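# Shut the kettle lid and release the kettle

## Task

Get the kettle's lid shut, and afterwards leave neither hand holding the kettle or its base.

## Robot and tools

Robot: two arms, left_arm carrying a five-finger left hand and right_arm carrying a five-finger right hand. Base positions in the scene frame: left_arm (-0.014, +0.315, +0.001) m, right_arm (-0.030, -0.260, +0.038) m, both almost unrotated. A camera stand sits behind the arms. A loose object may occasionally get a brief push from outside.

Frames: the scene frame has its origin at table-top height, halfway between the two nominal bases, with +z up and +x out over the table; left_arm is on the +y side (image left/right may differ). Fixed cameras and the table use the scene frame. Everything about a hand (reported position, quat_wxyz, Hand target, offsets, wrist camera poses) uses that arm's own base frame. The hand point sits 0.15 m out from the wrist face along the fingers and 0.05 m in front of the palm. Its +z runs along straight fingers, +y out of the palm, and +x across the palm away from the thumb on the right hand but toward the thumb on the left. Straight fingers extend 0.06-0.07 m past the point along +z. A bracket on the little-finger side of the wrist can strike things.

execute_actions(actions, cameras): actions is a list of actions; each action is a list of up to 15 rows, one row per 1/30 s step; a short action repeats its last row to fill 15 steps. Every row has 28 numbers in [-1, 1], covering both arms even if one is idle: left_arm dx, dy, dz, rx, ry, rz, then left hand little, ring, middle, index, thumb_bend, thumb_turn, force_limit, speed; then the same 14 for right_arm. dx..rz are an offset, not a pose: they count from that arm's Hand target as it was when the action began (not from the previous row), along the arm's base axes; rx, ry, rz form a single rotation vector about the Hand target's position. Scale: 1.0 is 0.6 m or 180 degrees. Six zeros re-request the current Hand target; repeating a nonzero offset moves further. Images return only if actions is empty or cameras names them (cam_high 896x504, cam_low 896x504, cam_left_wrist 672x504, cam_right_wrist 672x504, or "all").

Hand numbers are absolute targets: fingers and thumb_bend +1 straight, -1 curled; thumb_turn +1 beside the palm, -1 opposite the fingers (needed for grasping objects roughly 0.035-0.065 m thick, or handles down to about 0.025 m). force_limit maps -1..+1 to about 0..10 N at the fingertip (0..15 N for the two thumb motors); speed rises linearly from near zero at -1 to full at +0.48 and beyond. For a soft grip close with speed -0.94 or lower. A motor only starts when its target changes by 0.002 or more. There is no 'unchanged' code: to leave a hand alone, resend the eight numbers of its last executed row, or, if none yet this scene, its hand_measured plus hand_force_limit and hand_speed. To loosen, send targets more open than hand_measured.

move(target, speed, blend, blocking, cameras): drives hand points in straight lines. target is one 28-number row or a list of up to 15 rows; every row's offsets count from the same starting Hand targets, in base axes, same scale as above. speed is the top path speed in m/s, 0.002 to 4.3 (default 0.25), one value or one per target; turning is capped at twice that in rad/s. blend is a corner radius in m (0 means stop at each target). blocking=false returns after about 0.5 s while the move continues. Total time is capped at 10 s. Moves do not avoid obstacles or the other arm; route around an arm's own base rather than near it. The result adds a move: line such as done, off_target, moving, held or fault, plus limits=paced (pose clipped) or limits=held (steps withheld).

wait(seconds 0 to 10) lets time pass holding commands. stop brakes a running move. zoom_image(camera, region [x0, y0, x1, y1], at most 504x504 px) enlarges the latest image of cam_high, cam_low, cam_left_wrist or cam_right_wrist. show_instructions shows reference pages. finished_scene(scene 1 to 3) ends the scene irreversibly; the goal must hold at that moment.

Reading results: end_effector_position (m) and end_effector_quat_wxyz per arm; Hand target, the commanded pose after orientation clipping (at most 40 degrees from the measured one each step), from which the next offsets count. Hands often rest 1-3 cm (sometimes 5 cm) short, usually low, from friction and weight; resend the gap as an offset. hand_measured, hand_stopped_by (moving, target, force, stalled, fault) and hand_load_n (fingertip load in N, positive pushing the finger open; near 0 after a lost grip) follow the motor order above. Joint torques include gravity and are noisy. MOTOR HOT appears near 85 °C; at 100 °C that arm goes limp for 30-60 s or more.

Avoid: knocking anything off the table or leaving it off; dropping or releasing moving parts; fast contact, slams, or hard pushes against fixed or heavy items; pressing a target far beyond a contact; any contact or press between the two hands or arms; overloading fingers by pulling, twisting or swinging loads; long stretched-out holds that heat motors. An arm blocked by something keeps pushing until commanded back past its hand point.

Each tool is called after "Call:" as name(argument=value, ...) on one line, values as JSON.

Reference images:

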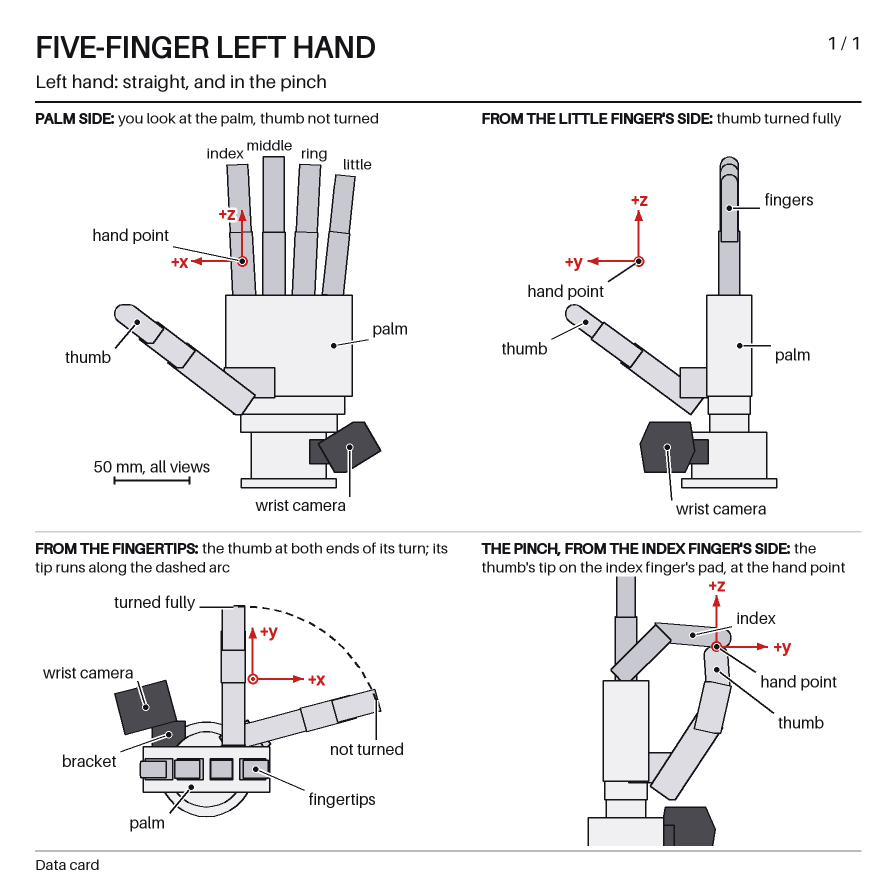

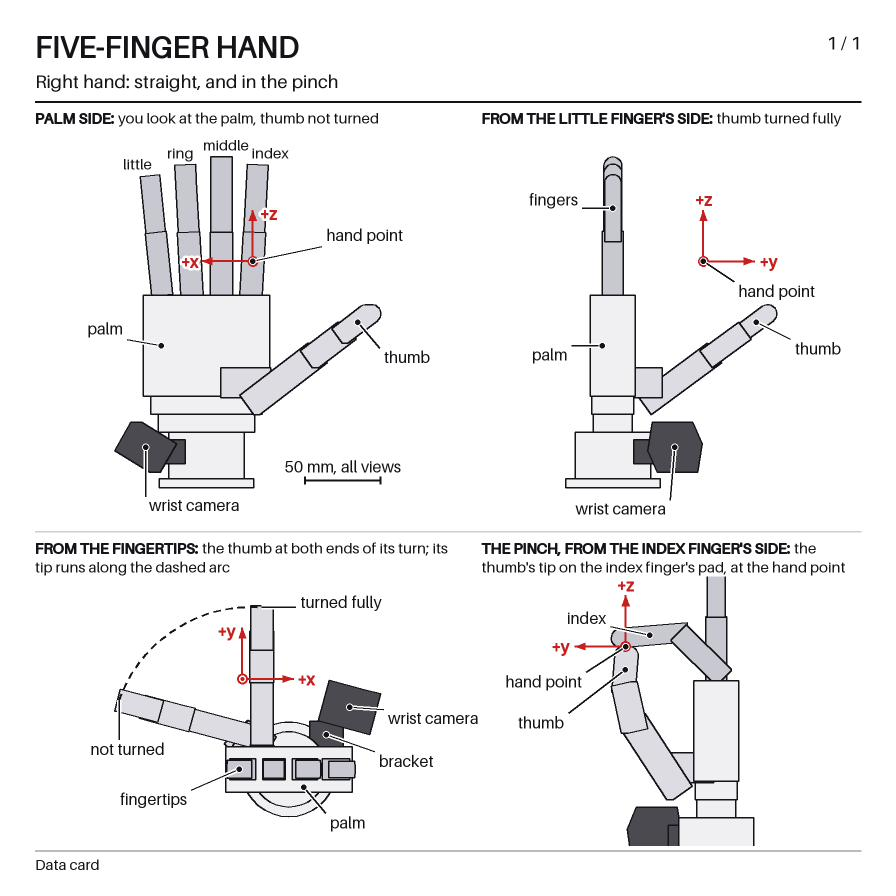

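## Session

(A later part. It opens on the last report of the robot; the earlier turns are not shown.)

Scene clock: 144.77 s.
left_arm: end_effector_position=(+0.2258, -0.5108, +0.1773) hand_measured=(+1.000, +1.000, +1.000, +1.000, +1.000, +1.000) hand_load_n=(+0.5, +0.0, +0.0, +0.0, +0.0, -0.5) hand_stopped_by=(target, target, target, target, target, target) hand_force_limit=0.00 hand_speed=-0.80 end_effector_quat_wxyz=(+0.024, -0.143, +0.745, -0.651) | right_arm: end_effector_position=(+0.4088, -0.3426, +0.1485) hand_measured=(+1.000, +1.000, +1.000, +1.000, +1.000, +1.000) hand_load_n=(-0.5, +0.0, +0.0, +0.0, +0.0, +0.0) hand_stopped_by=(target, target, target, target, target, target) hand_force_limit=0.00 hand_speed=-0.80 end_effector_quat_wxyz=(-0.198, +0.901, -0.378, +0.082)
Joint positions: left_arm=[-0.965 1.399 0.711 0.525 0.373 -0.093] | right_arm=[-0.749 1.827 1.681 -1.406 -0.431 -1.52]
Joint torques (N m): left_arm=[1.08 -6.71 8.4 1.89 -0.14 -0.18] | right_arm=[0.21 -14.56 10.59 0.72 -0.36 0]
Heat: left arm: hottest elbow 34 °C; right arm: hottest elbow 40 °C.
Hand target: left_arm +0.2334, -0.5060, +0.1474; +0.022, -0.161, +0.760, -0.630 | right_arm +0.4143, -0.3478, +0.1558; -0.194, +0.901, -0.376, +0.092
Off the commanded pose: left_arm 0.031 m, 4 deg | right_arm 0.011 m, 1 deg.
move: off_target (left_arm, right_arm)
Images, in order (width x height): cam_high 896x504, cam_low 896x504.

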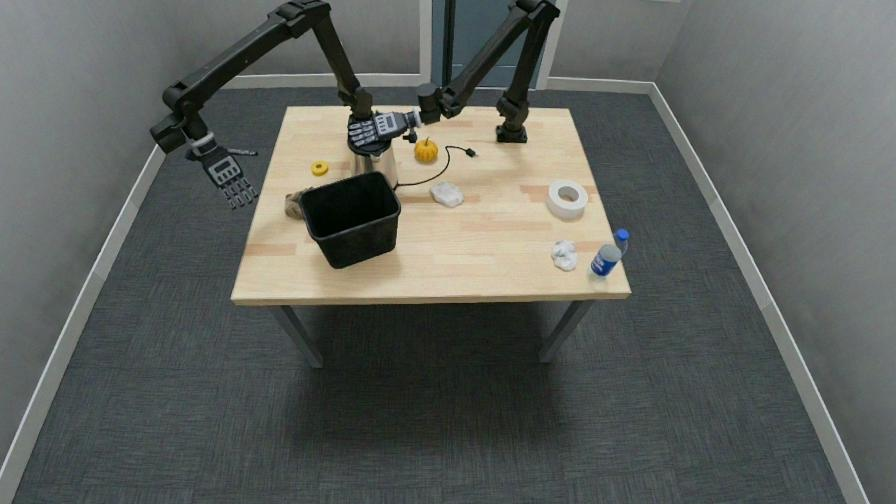

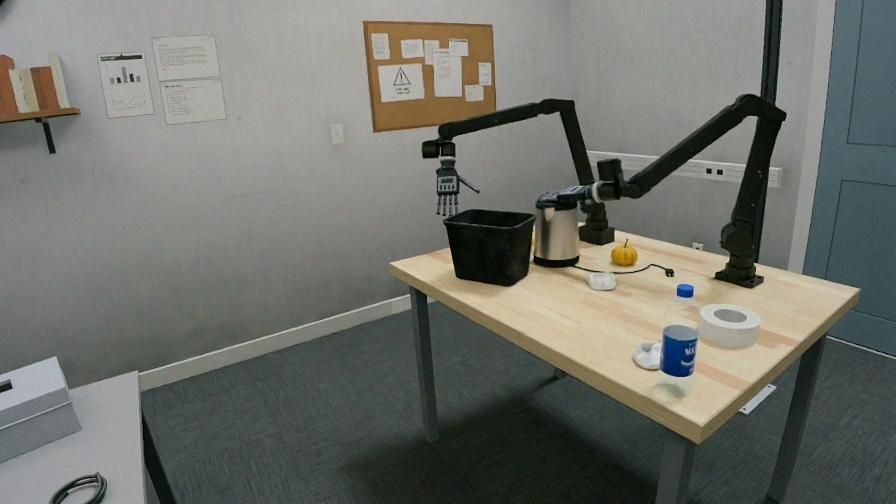

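Call:
move(target=[[0.02,0,0.18,0,0,0,1,1,1,1,1,1,0,-0.8,0,0,0,0,0,0,1,1,1,1,1,1,0,-0.8],[0.05,0.25,0.25,0,0,0,1,1,1,1,1,1,0,-0.8,0,0,0,0,0,0,1,1,1,1,1,1,0,-0.8]], speed=0.2, blend=[0.03,0], cameras=["cam_high","cam_low","cam_right_wrist"])

Call:
zoom_image(camera="cam_low", region=[500, 120, 640, 260])

Call:
zoom_image(camera="cam_high", region=[310, 60, 440, 190])

Scene clock: 152.13 s.
left_arm: end_effector_position=(+0.2621, -0.3610, +0.3020) hand_measured=(+1.000, +1.000, +1.000, +1.000, +1.000, +1.000) hand_load_n=(+0.0, +0.0, +0.0, +0.0, +0.0, +0.0) hand_stopped_by=(target, target, target, target, target, target) hand_force_limit=0.00 hand_speed=-0.80 end_effector_quat_wxyz=(+0.018, -0.160, +0.757, -0.633) | right_arm: end_effector_position=(+0.4088, -0.3426, +0.1485) hand_measured=(+1.000, +1.000, +1.000, +1.000, +1.000, +1.000) hand_load_n=(+0.0, +0.0, +0.0, +0.0, +0.0, +0.0) hand_stopped_by=(target, target, target, target, target, target) hand_force_limit=0.00 hand_speed=-0.80 end_effector_quat_wxyz=(-0.198, +0.901, -0.378, +0.082)
Joint positions: left_arm=[-0.596 0.98 0.796 -0.083 0.72 0] | right_arm=[-0.749 1.827 1.681 -1.406 -0.431 -1.52]
Joint torques (N m): left_arm=[0.73 -6.36 10.36 1.8 0.27 -0.06] | right_arm=[0.15 -14.62 10.56 0.73 -0.36 -0.01]
Heat: left arm: hottest elbow 34 °C; right arm: hottest elbow 40 °C.
Hand target: left_arm +0.2634, -0.3561, +0.2973; +0.022, -0.161, +0.760, -0.629 | right_arm +0.4143, -0.3478, +0.1558; -0.194, +0.901, -0.376, +0.092
Off the commanded pose: left_arm 0.007 m, 1 deg | right_arm 0.011 m, 1 deg.
move: off_target (right_arm)
Images, in order (width x height): cam_high 896x504, cam_low 896x504, cam_right_wrist 672x504.

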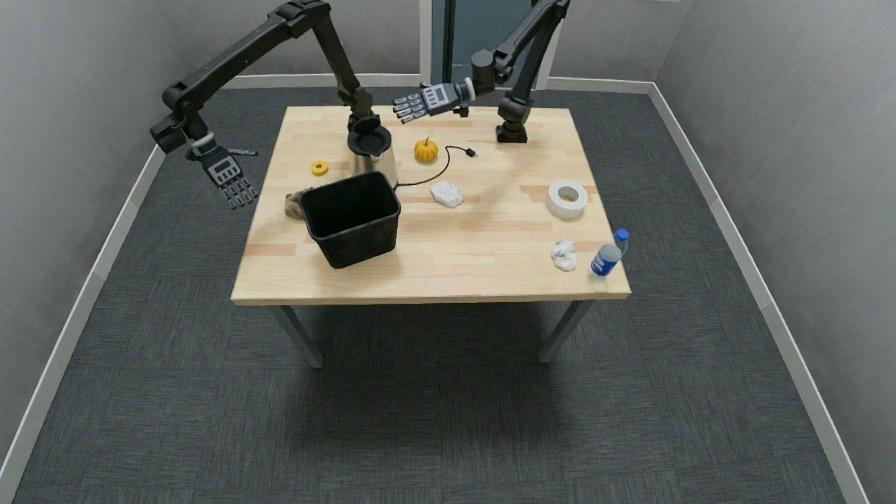

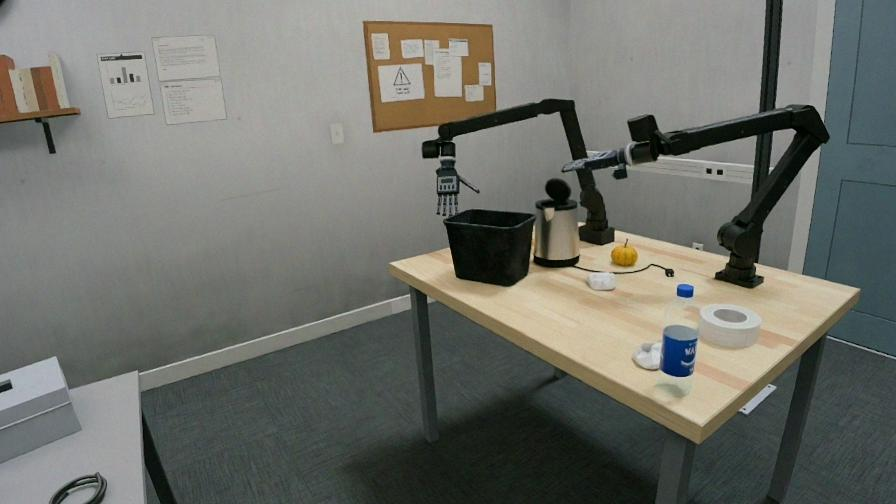

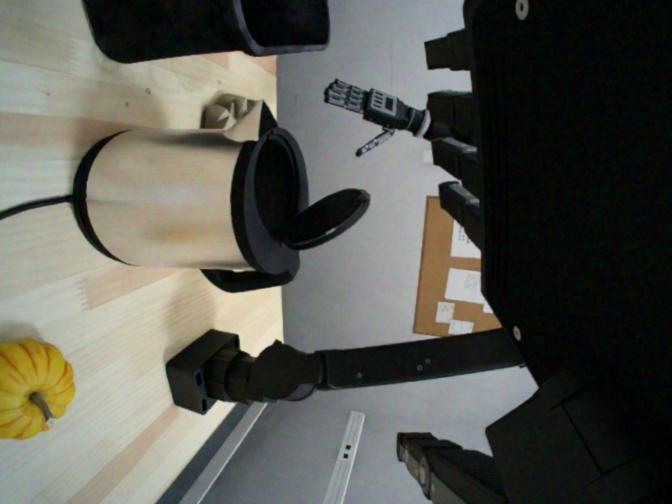

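Scaled by 3.600 from the camera's 896x504 image, which has a finer 1280x720 frame.

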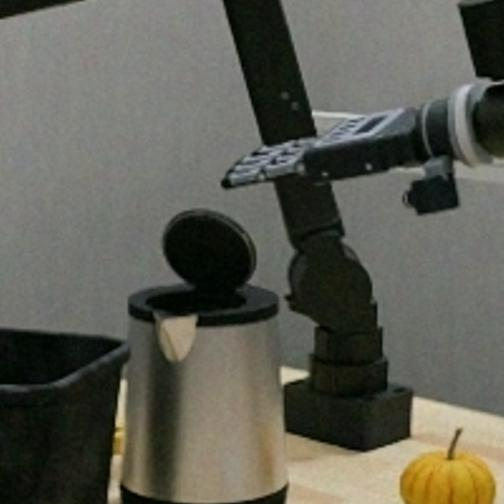

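Scaled by 3.877 from the camera's 896x504 image, which has a finer 1280x720 frame.

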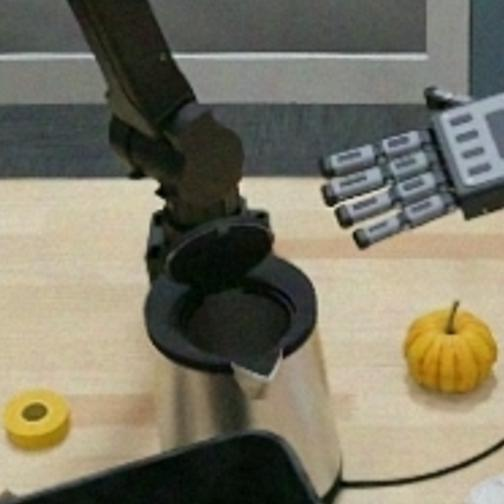

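Call:
move(target=[[-0.106,-0.157,0.3,0.2734,0.3765,0.3695,-1,-1,-1,-1,1,1,0,0,0,0,0,0,0,0,1,1,1,1,1,1,0,-0.8],[-0.156,-0.36,0.25,0.2734,0.3765,0.3695,-1,-1,-1,-1,1,1,0,0,0,0,0,0,0,0,1,1,1,1,1,1,0,-0.8]], speed=[0.4,0.25], blend=[0.02,0], cameras=["cam_high","cam_low","cam_right_wrist"])

Call:
zoom_image(camera="cam_low", region=[500, 80, 680, 260])

Call:
zoom_image(camera="cam_high", region=[310, 20, 470, 180])

Scene clock: 229.87 s.
left_arm: end_effector_position=(+0.1692, -0.5663, +0.4259) hand_measured=(-1.000, -1.000, -1.000, -1.000, +1.000, +1.000) hand_load_n=(+0.0, +0.0, +0.0, +0.5, +0.0, +0.0) hand_stopped_by=(target, target, target, target, target, target) hand_force_limit=0.00 hand_speed=0.00 end_effector_quat_wxyz=(+0.106, +0.783, -0.597, +0.141) | right_arm: end_effector_position=(+0.4088, -0.3426, +0.1485) hand_measured=(+1.000, +1.000, +1.000, +1.000, +1.000, +1.000) hand_load_n=(+0.0, +0.0, +0.0, +0.0, +0.0, -0.5) hand_stopped_by=(target, target, target, target, target, target) hand_force_limit=0.00 hand_speed=-0.80 end_effector_quat_wxyz=(-0.198, +0.901, -0.378, +0.082)
Joint positions: left_arm=[-1.156 1.682 2.136 -1.674 0.048 -1.432] | right_arm=[-0.749 1.827 1.681 -1.406 -0.431 -1.52]
Joint torques (N m): left_arm=[-0.5 -13.74 13.98 0.85 0.18 -0.32] | right_arm=[0.15 -14.68 10.62 0.75 -0.36 0]
Heat: left arm: hottest elbow 35 °C; right arm: hottest elbow 41 °C.
Hand target: left_arm +0.1697, -0.5721, +0.4474; +0.000, +0.788, -0.616, +0.001 | right_arm +0.4143, -0.3478, +0.1558; -0.194, +0.901, -0.376, +0.092
Off the commanded pose: left_arm 0.022 m, 20 deg | right_arm 0.011 m, 1 deg.
joint sent to its limit (left arm) — joint 4 (wrist pitch), lower limit. The joint targets are off in orientation, not in position.
move: off_target (left_arm, right_arm)
Images, in order (width x height): cam_high 896x504, cam_low 896x504, cam_right_wrist 672x504.

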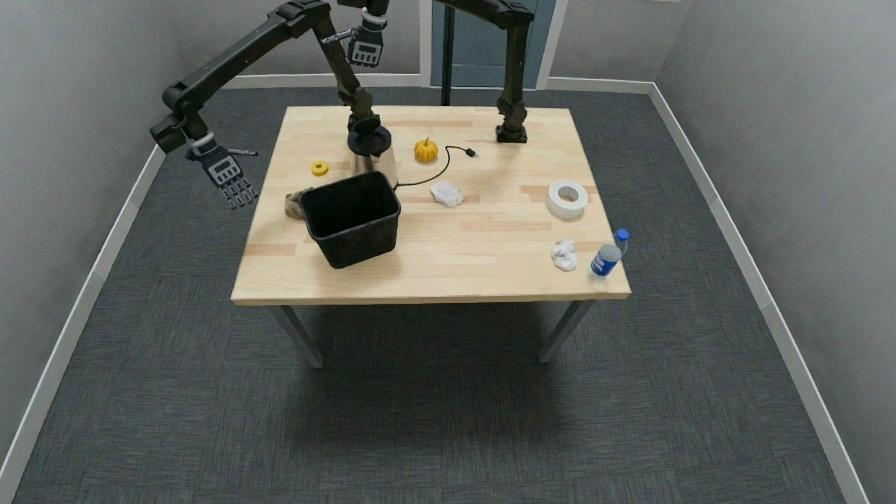

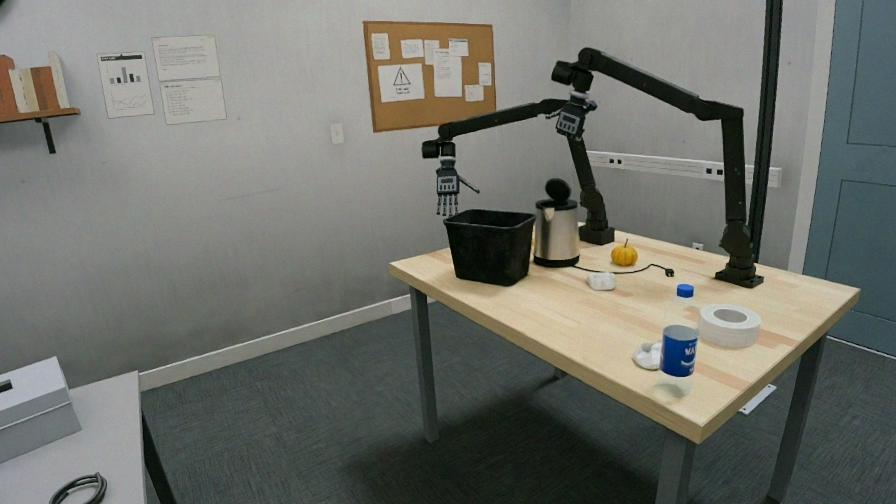

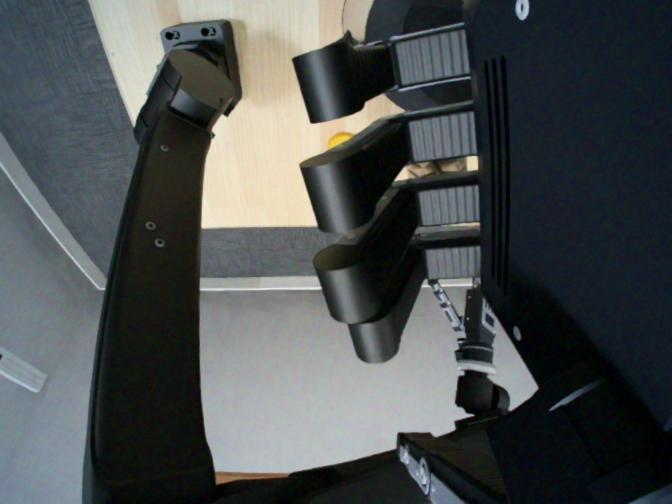

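Scaled by 2.800 from the camera's 896x504 image, which has a finer 1280x720 frame.

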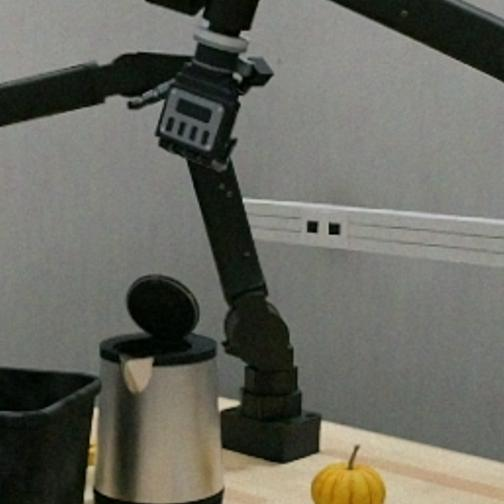

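Scaled by 3.150 from the camera's 896x504 image, which has a finer 1280x720 frame.

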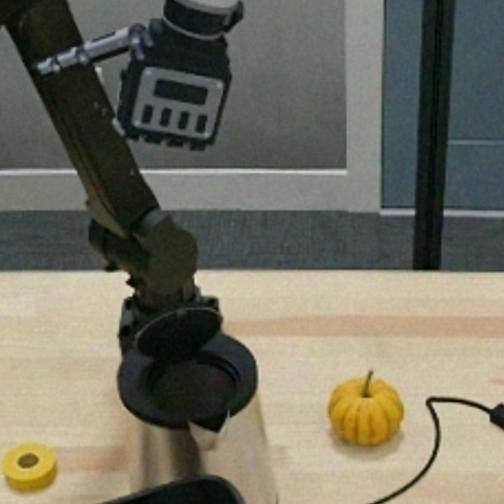

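Call:
move(target=[-0.012,0.002,-0.22,0,0,0,-1,-1,-1,-1,1,1,0,0,0,0,0,0,0,0,1,1,1,1,1,1,0,-0.8], speed=0.15, cameras=["cam_high","cam_low","cam_right_wrist"])

Call:
zoom_image(camera="cam_low", region=[500, 80, 680, 260])

Call:
zoom_image(camera="cam_high", region=[310, 20, 470, 180])

Scene clock: 238.77 s.
left_arm: end_effector_position=(+0.1687, -0.5680, +0.3335) hand_measured=(-1.000, -1.000, -1.000, -1.000, +1.000, +1.000) hand_load_n=(+0.0, +0.0, +0.0, +0.0, +0.0, +0.0) hand_stopped_by=(target, target, target, target, target, target) hand_force_limit=0.00 hand_speed=0.00 end_effector_quat_wxyz=(+0.048, +0.791, -0.606, +0.068) | right_arm: end_effector_position=(+0.4088, -0.3426, +0.1485) hand_measured=(+1.000, +1.000, +1.000, +1.000, +1.000, +1.000) hand_load_n=(+0.0, +0.0, +0.0, +0.0, +0.0, +0.0) hand_stopped_by=(target, target, target, target, target, target) hand_force_limit=0.00 hand_speed=-0.80 end_effector_quat_wxyz=(-0.198, +0.901, -0.378, +0.082)
Joint positions: left_arm=[-1.168 1.745 2.014 -1.674 0.016 -1.433] | right_arm=[-0.749 1.827 1.681 -1.406 -0.431 -1.52]
Joint torques (N m): left_arm=[-1.38 -13.63 8.5 0.46 -0.03 -0.18] | right_arm=[0.26 -14.68 10.59 0.76 -0.35 0]
Heat: left arm: hottest elbow 36 °C; right arm: hottest elbow 41 °C.
Hand target: left_arm +0.1624, -0.5709, +0.3155; +0.000, +0.788, -0.616, +0.001 | right_arm +0.4143, -0.3478, +0.1558; -0.194, +0.901, -0.376, +0.092
Off the commanded pose: left_arm 0.019 m, 10 deg | right_arm 0.011 m, 1 deg.
joint sent to its limit (left arm) — joint 4 (wrist pitch), lower limit. The joint targets are off in orientation, not in position.
move: off_target (left_arm, right_arm)
Images, in order (width x height): cam_high 896x504, cam_low 896x504, cam_right_wrist 672x504.

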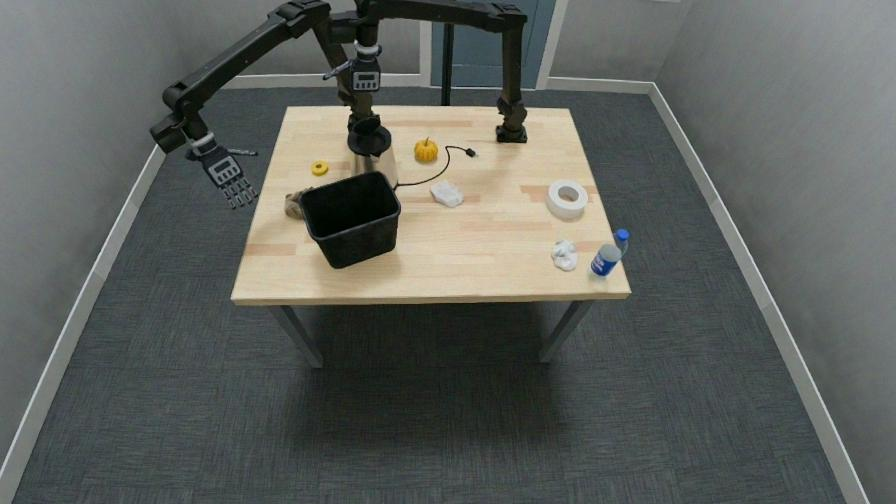

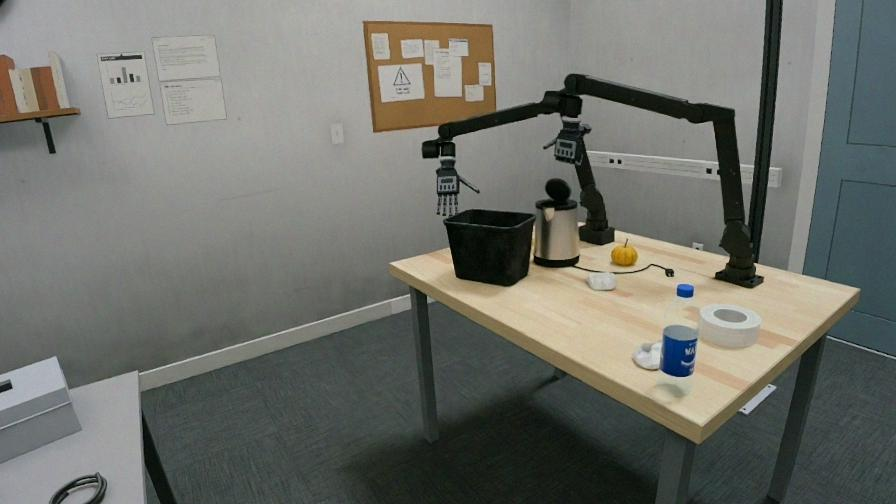

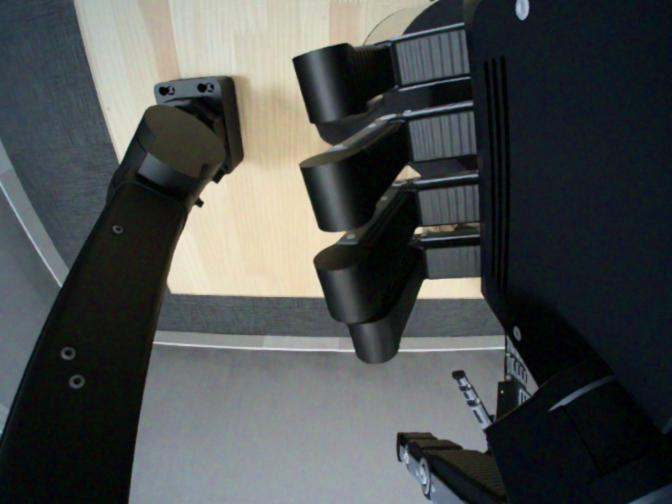

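Scaled by 2.800 from the camera's 896x504 image, which has a finer 1280x720 frame.

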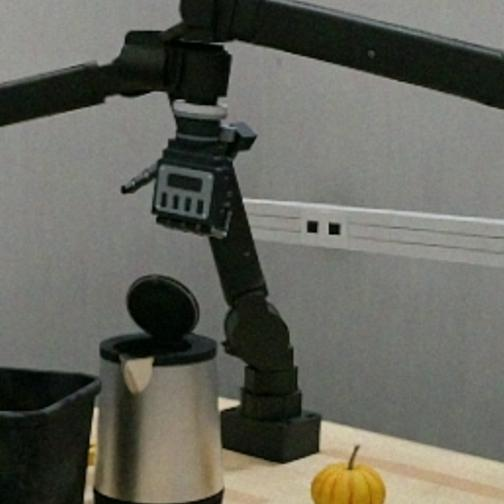

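Scaled by 3.150 from the camera's 896x504 image, which has a finer 1280x720 frame.

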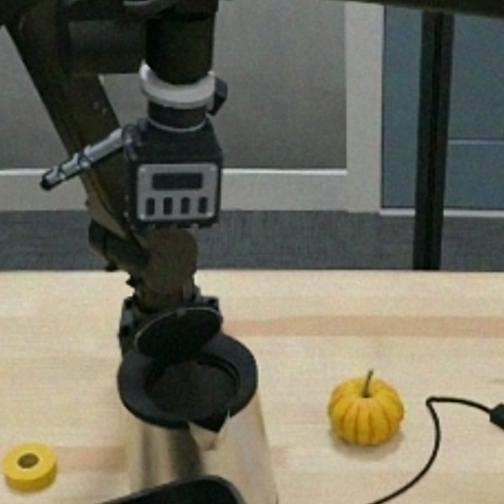

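Call:
move(target=[[-0.0,0.01,-0.1,0,0,0,-1,-1,-1,-1,1,1,0,0,0,0,0,0,0,0,1,1,1,1,1,1,0,-0.8],[0.188,0.017,-0.105,0,0,0,-1,-1,-1,-1,1,1,0,0,0,0,0,0,0,0,1,1,1,1,1,1,0,-0.8]], speed=0.12, blend=[0.01,0], cameras=["cam_high","cam_low","cam_right_wrist"])

Call:
zoom_image(camera="cam_low", region=[500, 80, 680, 260])

Call:
zoom_image(camera="cam_high", region=[310, 20, 470, 180])

Scene clock: 247.50 s.
left_arm: end_effector_position=(+0.2640, -0.5504, +0.2510) hand_measured=(-1.000, -1.000, -1.000, -1.000, +1.000, +1.000) hand_load_n=(+0.0, +0.0, +0.0, +0.0, +0.0, +0.0) hand_stopped_by=(target, target, target, target, target, target) hand_force_limit=0.00 hand_speed=0.00 end_effector_quat_wxyz=(+0.007, +0.791, -0.612, +0.014) | right_arm: end_effector_position=(+0.4088, -0.3426, +0.1485) hand_measured=(+1.000, +1.000, +1.000, +1.000, +1.000, +1.000) hand_load_n=(+0.0, -0.5, +0.0, +0.0, +0.0, +0.0) hand_stopped_by=(target, target, target, target, target, target) hand_force_limit=0.00 hand_speed=-0.80 end_effector_quat_wxyz=(-0.198, +0.901, -0.378, +0.082)
Joint positions: left_arm=[-1.012 1.9 2.035 -1.675 0.005 -1.267] | right_arm=[-0.749 1.827 1.681 -1.406 -0.431 -1.52]
Joint torques (N m): left_arm=[0.38 -14.74 14.22 0.2 0.08 -0.04] | right_arm=[0.21 -14.56 10.62 0.75 -0.36 0]
Heat: left arm: hottest elbow 35 °C; right arm: hottest elbow 41 °C.
Hand target: left_arm +0.2753, -0.5606, +0.2524; +0.000, +0.788, -0.616, +0.001 | right_arm +0.4143, -0.3478, +0.1558; -0.194, +0.901, -0.376, +0.092
Off the commanded pose: left_arm 0.015 m, 2 deg | right_arm 0.011 m, 1 deg.
joint sent to its limit (left arm) — joint 4 (wrist pitch), lower limit. The joint targets are off in orientation, not in position.
move: off_target (left_arm, right_arm)
Images, in order (width x height): cam_high 896x504, cam_low 896x504, cam_right_wrist 672x504.

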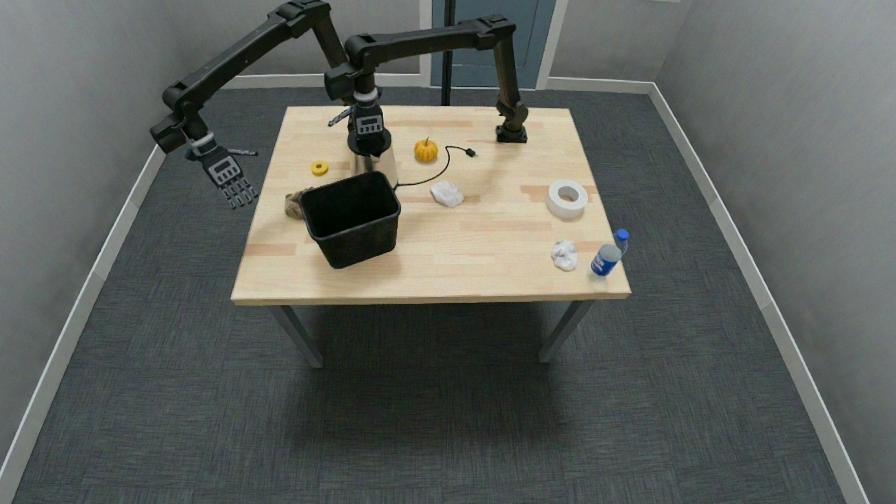

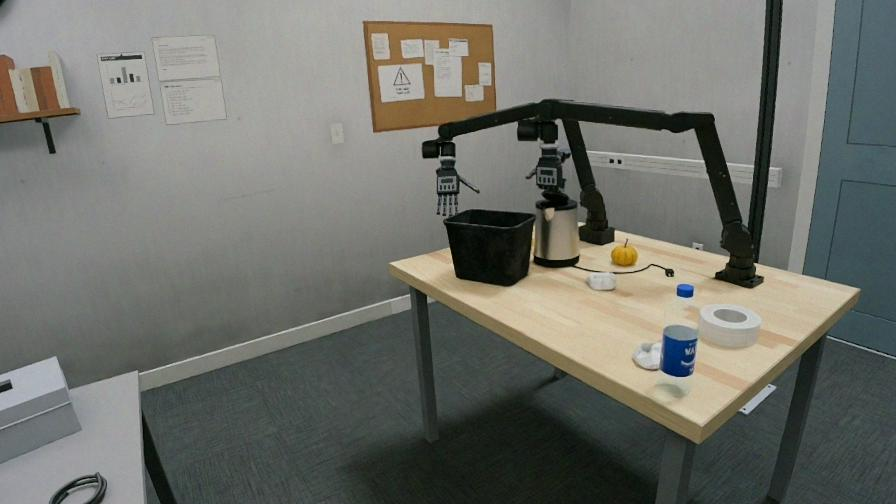

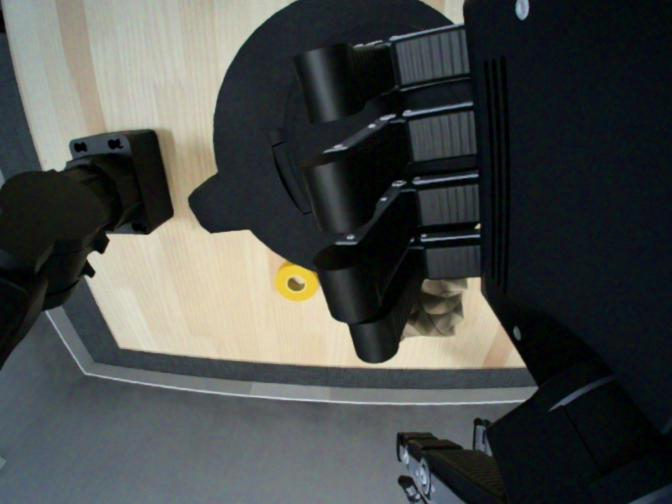

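Scaled by 2.800 from the camera's 896x504 image, which has a finer 1280x720 frame.

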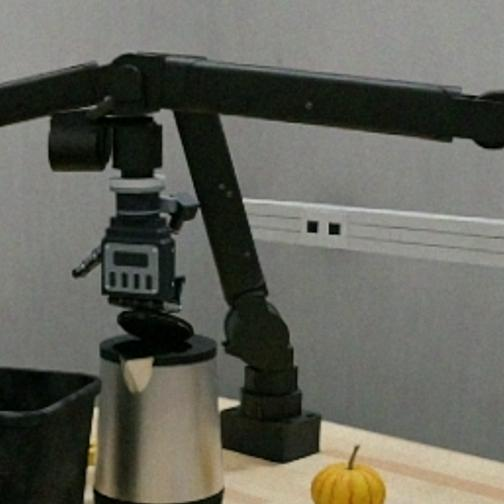

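Scaled by 3.150 from the camera's 896x504 image, which has a finer 1280x720 frame.

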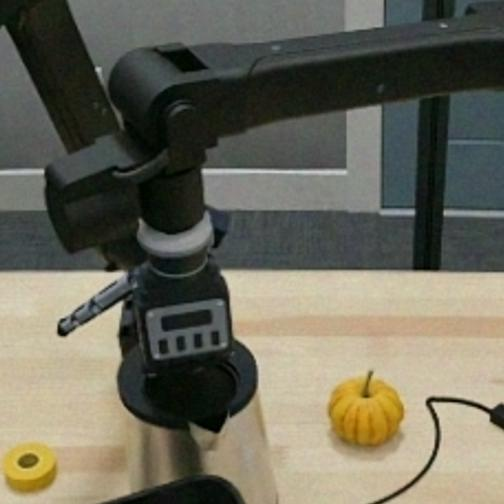

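Call:
move(target=[0.012,-0.0,-0.1,0,0,0,-1,-1,-1,-1,1,1,0,0,0,0,0,0,0,0,1,1,1,1,1,1,0,-0.8], speed=0.06, cameras=["cam_high","cam_low","cam_right_wrist"])

Call:
zoom_image(camera="cam_low", region=[500, 80, 680, 260])

Scene clock: 259.80 s.
left_arm: end_effector_position=(+0.2752, -0.5622, +0.2256) hand_measured=(-1.000, -1.000, -1.000, -1.000, +1.000, +1.000) hand_load_n=(+0.0, -0.5, +0.0, +0.0, +0.0, +0.0) hand_stopped_by=(target, target, target, target, target, target) hand_force_limit=0.00 hand_speed=0.00 end_effector_quat_wxyz=(+0.009, +0.788, -0.615, +0.023) | right_arm: end_effector_position=(+0.4088, -0.3426, +0.1485) hand_measured=(+1.000, +1.000, +1.000, +1.000, +1.000, +1.000) hand_load_n=(+0.0, +0.0, +0.0, +0.0, +0.0, +0.0) hand_stopped_by=(target, target, target, target, target, target) hand_force_limit=0.00 hand_speed=-0.80 end_effector_quat_wxyz=(-0.198, +0.901, -0.378, +0.082)
Joint positions: left_arm=[-1.007 1.928 2.01 -1.603 0.002 -1.253] | right_arm=[-0.749 1.827 1.681 -1.406 -0.431 -1.52]
Joint torques (N m): left_arm=[0.67 -14.86 7.91 1.01 -0.02 -0.07] | right_arm=[0.21 -14.56 10.58 0.75 -0.37 0]
Heat: left arm: hottest elbow 37 °C; right arm: hottest elbow 41 °C.
Hand target: left_arm +0.2825, -0.5606, +0.1924; +0.000, +0.788, -0.616, +0.001 | right_arm +0.4143, -0.3478, +0.1558; -0.194, +0.901, -0.376, +0.092
Off the commanded pose: left_arm 0.034 m, 3 deg | right_arm 0.011 m, 1 deg.
move: off_target (left_arm, right_arm)
Images, in order (width x height): cam_high 896x504, cam_low 896x504, cam_right_wrist 672x504.

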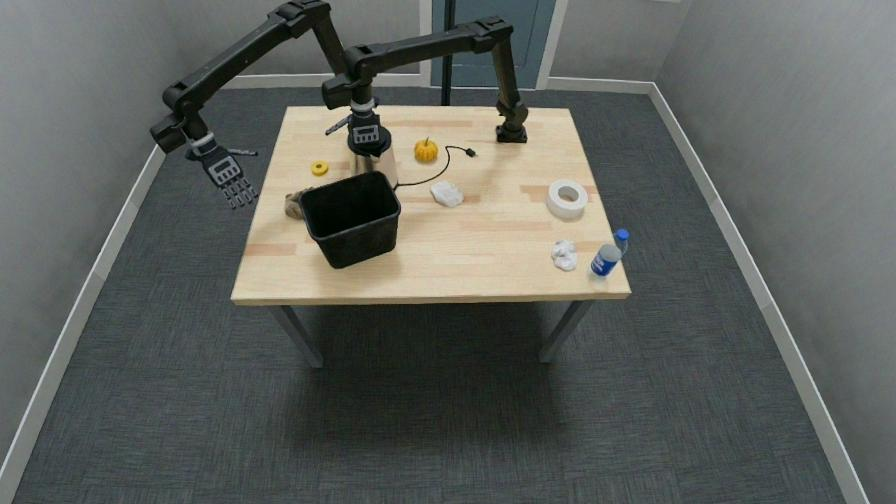

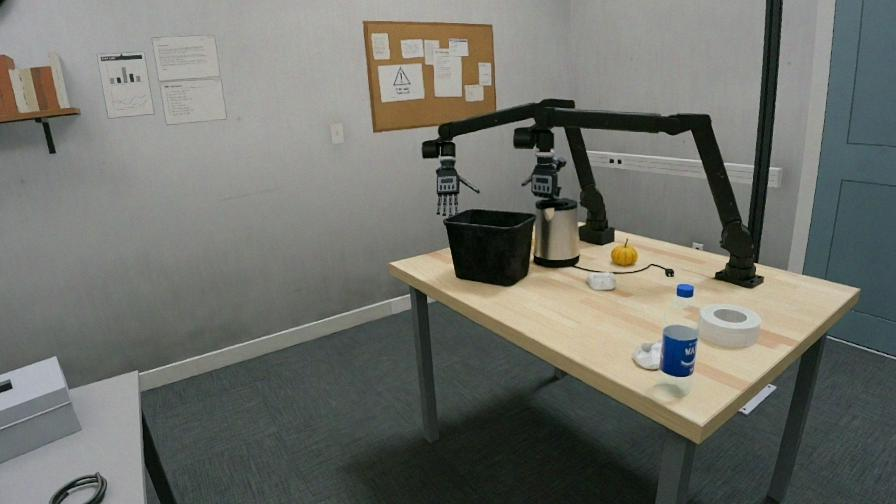

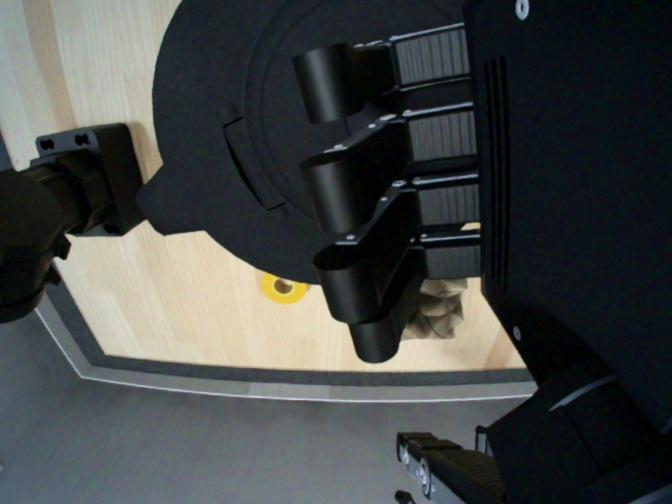

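Scaled by 2.800 from the camera's 896x504 image, which has a finer 1280x720 frame.

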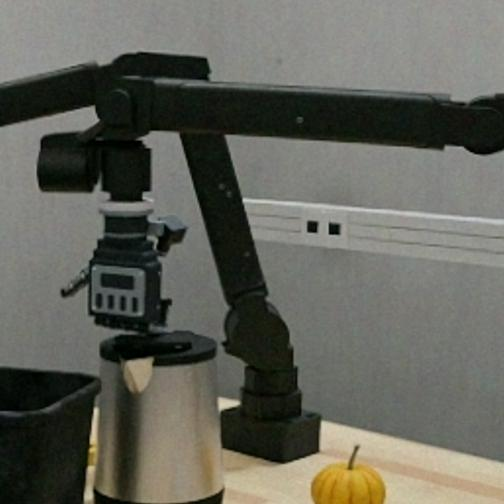

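Call:
move(target=[[0.0,0.01,-0.05,0,0,0,-1,-1,-1,-1,1,1,0,0,0,0,0,0,0,0,1,1,1,1,1,1,0,-0.8]], speed=0.05, cameras=["cam_low"])

Call:
zoom_image(camera="cam_low", region=[500, 100, 640, 240])

Call:
move(target=[[0.0,0.0,0.17,0,0,0,-1,-1,-1,-1,1,1,0,0,0,0,0,0,0,0,1,1,1,1,1,1,0,-0.8]], speed=0.1, cameras=["cam_low","cam_right_wrist"])

Call:
zoom_image(camera="cam_low", region=[500, 100, 640, 240])

Scene clock: 264.97 s.
left_arm: end_effector_position=(+0.2783, -0.5609, +0.2137) hand_measured=(-1.000, -1.000, -1.000, -1.000, +1.000, +1.000) hand_load_n=(-2.0, -1.5, +0.0, +0.0, +0.0, +0.0) hand_stopped_by=(target, target, target, target, target, target) hand_force_limit=0.00 hand_speed=0.00 end_effector_quat_wxyz=(+0.014, +0.787, -0.615, +0.039) | right_arm: end_effector_position=(+0.4088, -0.3426, +0.1485) hand_measured=(+1.000, +1.000, +1.000, +1.000, +1.000, +1.000) hand_load_n=(+0.0, +0.0, +0.0, +0.0, +0.0, +0.0) hand_stopped_by=(target, target, target, target, target, target) hand_force_limit=0.00 hand_speed=-0.80 end_effector_quat_wxyz=(-0.198, +0.901, -0.378, +0.082)
Joint positions: left_arm=[-1.002 1.9 1.935 -1.523 0.002 -1.247] | right_arm=[-0.749 1.827 1.681 -1.406 -0.431 -1.52]
Joint torques (N m): left_arm=[0.73 -13.45 5.74 1.31 -0.01 -0.06] | right_arm=[0.26 -14.68 10.62 0.73 -0.36 0]
Heat: left arm: hottest elbow 36 °C; right arm: hottest elbow 41 °C.
Hand target: left_arm +0.2826, -0.5546, +0.1623; +0.000, +0.788, -0.616, +0.001 | right_arm +0.4143, -0.3478, +0.1558; -0.194, +0.901, -0.376, +0.092
Off the commanded pose: left_arm 0.052 m, 5 deg | right_arm 0.011 m, 1 deg.
move: off_target (left_arm, right_arm)
Images, in order (width x height): cam_low 896x504.

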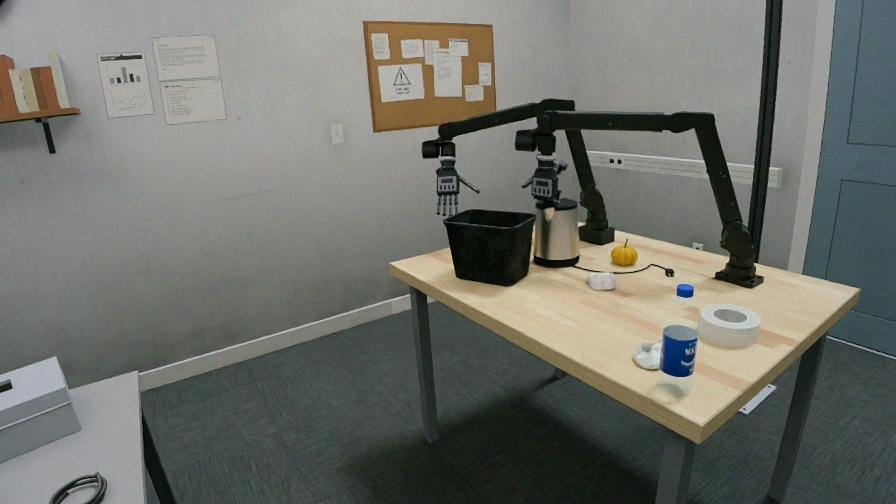

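Scaled by 3.600 from the camera's 896x504 image, which has a finer 1280x720 frame.

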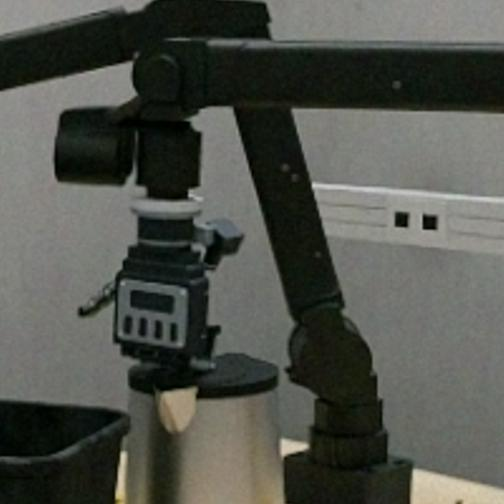

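Scene clock: 266.37 s.
left_arm: end_effector_position=(+0.2721, -0.5486, +0.2350) hand_measured=(-1.000, -1.000, -1.000, -1.000, +1.000, +1.000) hand_load_n=(+0.0, +0.0, +0.0, +0.0, +0.0, +0.0) hand_stopped_by=(target, target, target, target, target, target) hand_force_limit=0.00 hand_speed=0.00 end_effector_quat_wxyz=(+0.003, +0.789, -0.614, +0.002) | right_arm: end_effector_position=(+0.4088, -0.3426, +0.1485) hand_measured=(+1.000, +1.000, +1.000, +1.000, +1.000, +1.000) hand_load_n=(+0.0, +0.0, +0.0, -0.5, +0.0, +0.0) hand_stopped_by=(target, target, target, target, target, target) hand_force_limit=0.00 hand_speed=-0.80 end_effector_quat_wxyz=(-0.198, +0.901, -0.378, +0.082)
Joint positions: left_arm=[-0.999 1.926 2.033 -1.672 0.005 -1.247] | right_arm=[-0.749 1.827 1.681 -1.406 -0.431 -1.52]
Joint torques (N m): left_arm=[0.62 -18.49 14.5 -0.01 0.14 -0.09] | right_arm=[0.21 -14.62 10.61 0.75 -0.36 -0.01]
Heat: left arm: hottest elbow 36 °C; right arm: hottest elbow 41 °C.
Hand target: left_arm +0.2825, -0.5546, +0.2644; +0.000, +0.788, -0.616, +0.001 | right_arm +0.4143, -0.3478, +0.1558; -0.194, +0.901, -0.376, +0.092
Off the commanded pose: left_arm 0.032 m, 0 deg | right_arm 0.011 m, 1 deg.
joint sent to its limit (left arm) — joint 4 (wrist pitch), lower limit. The joint targets are off in orientation, not in position.
move: off_target (left_arm, right_arm)
Images, in order (width x height): cam_low 896x504, cam_right_wrist 672x504.

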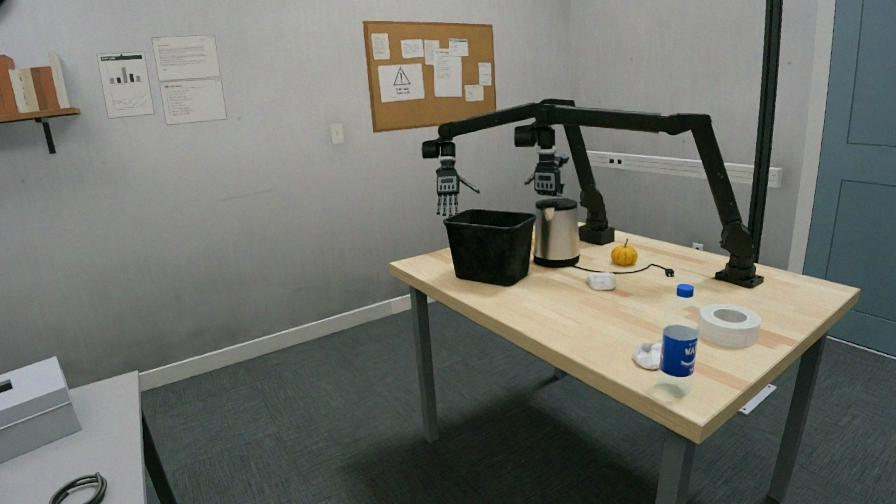

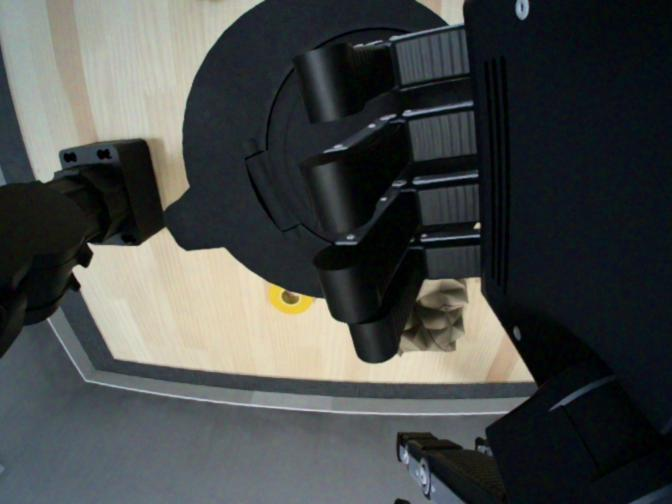

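Scaled by 3.600 from the camera's 896x504 image, which has a finer 1280x720 frame.

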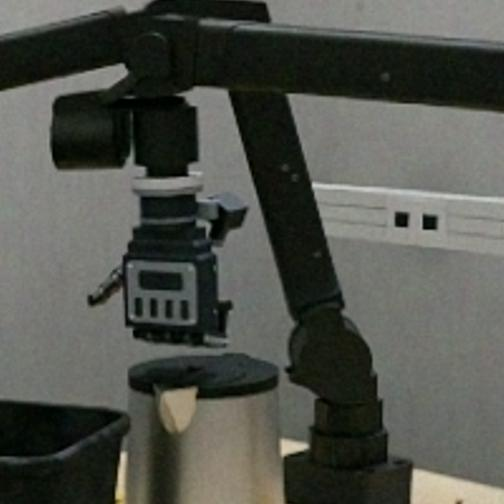

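Call:
finished_scene(scene=1)

The scene is finished: the task was done.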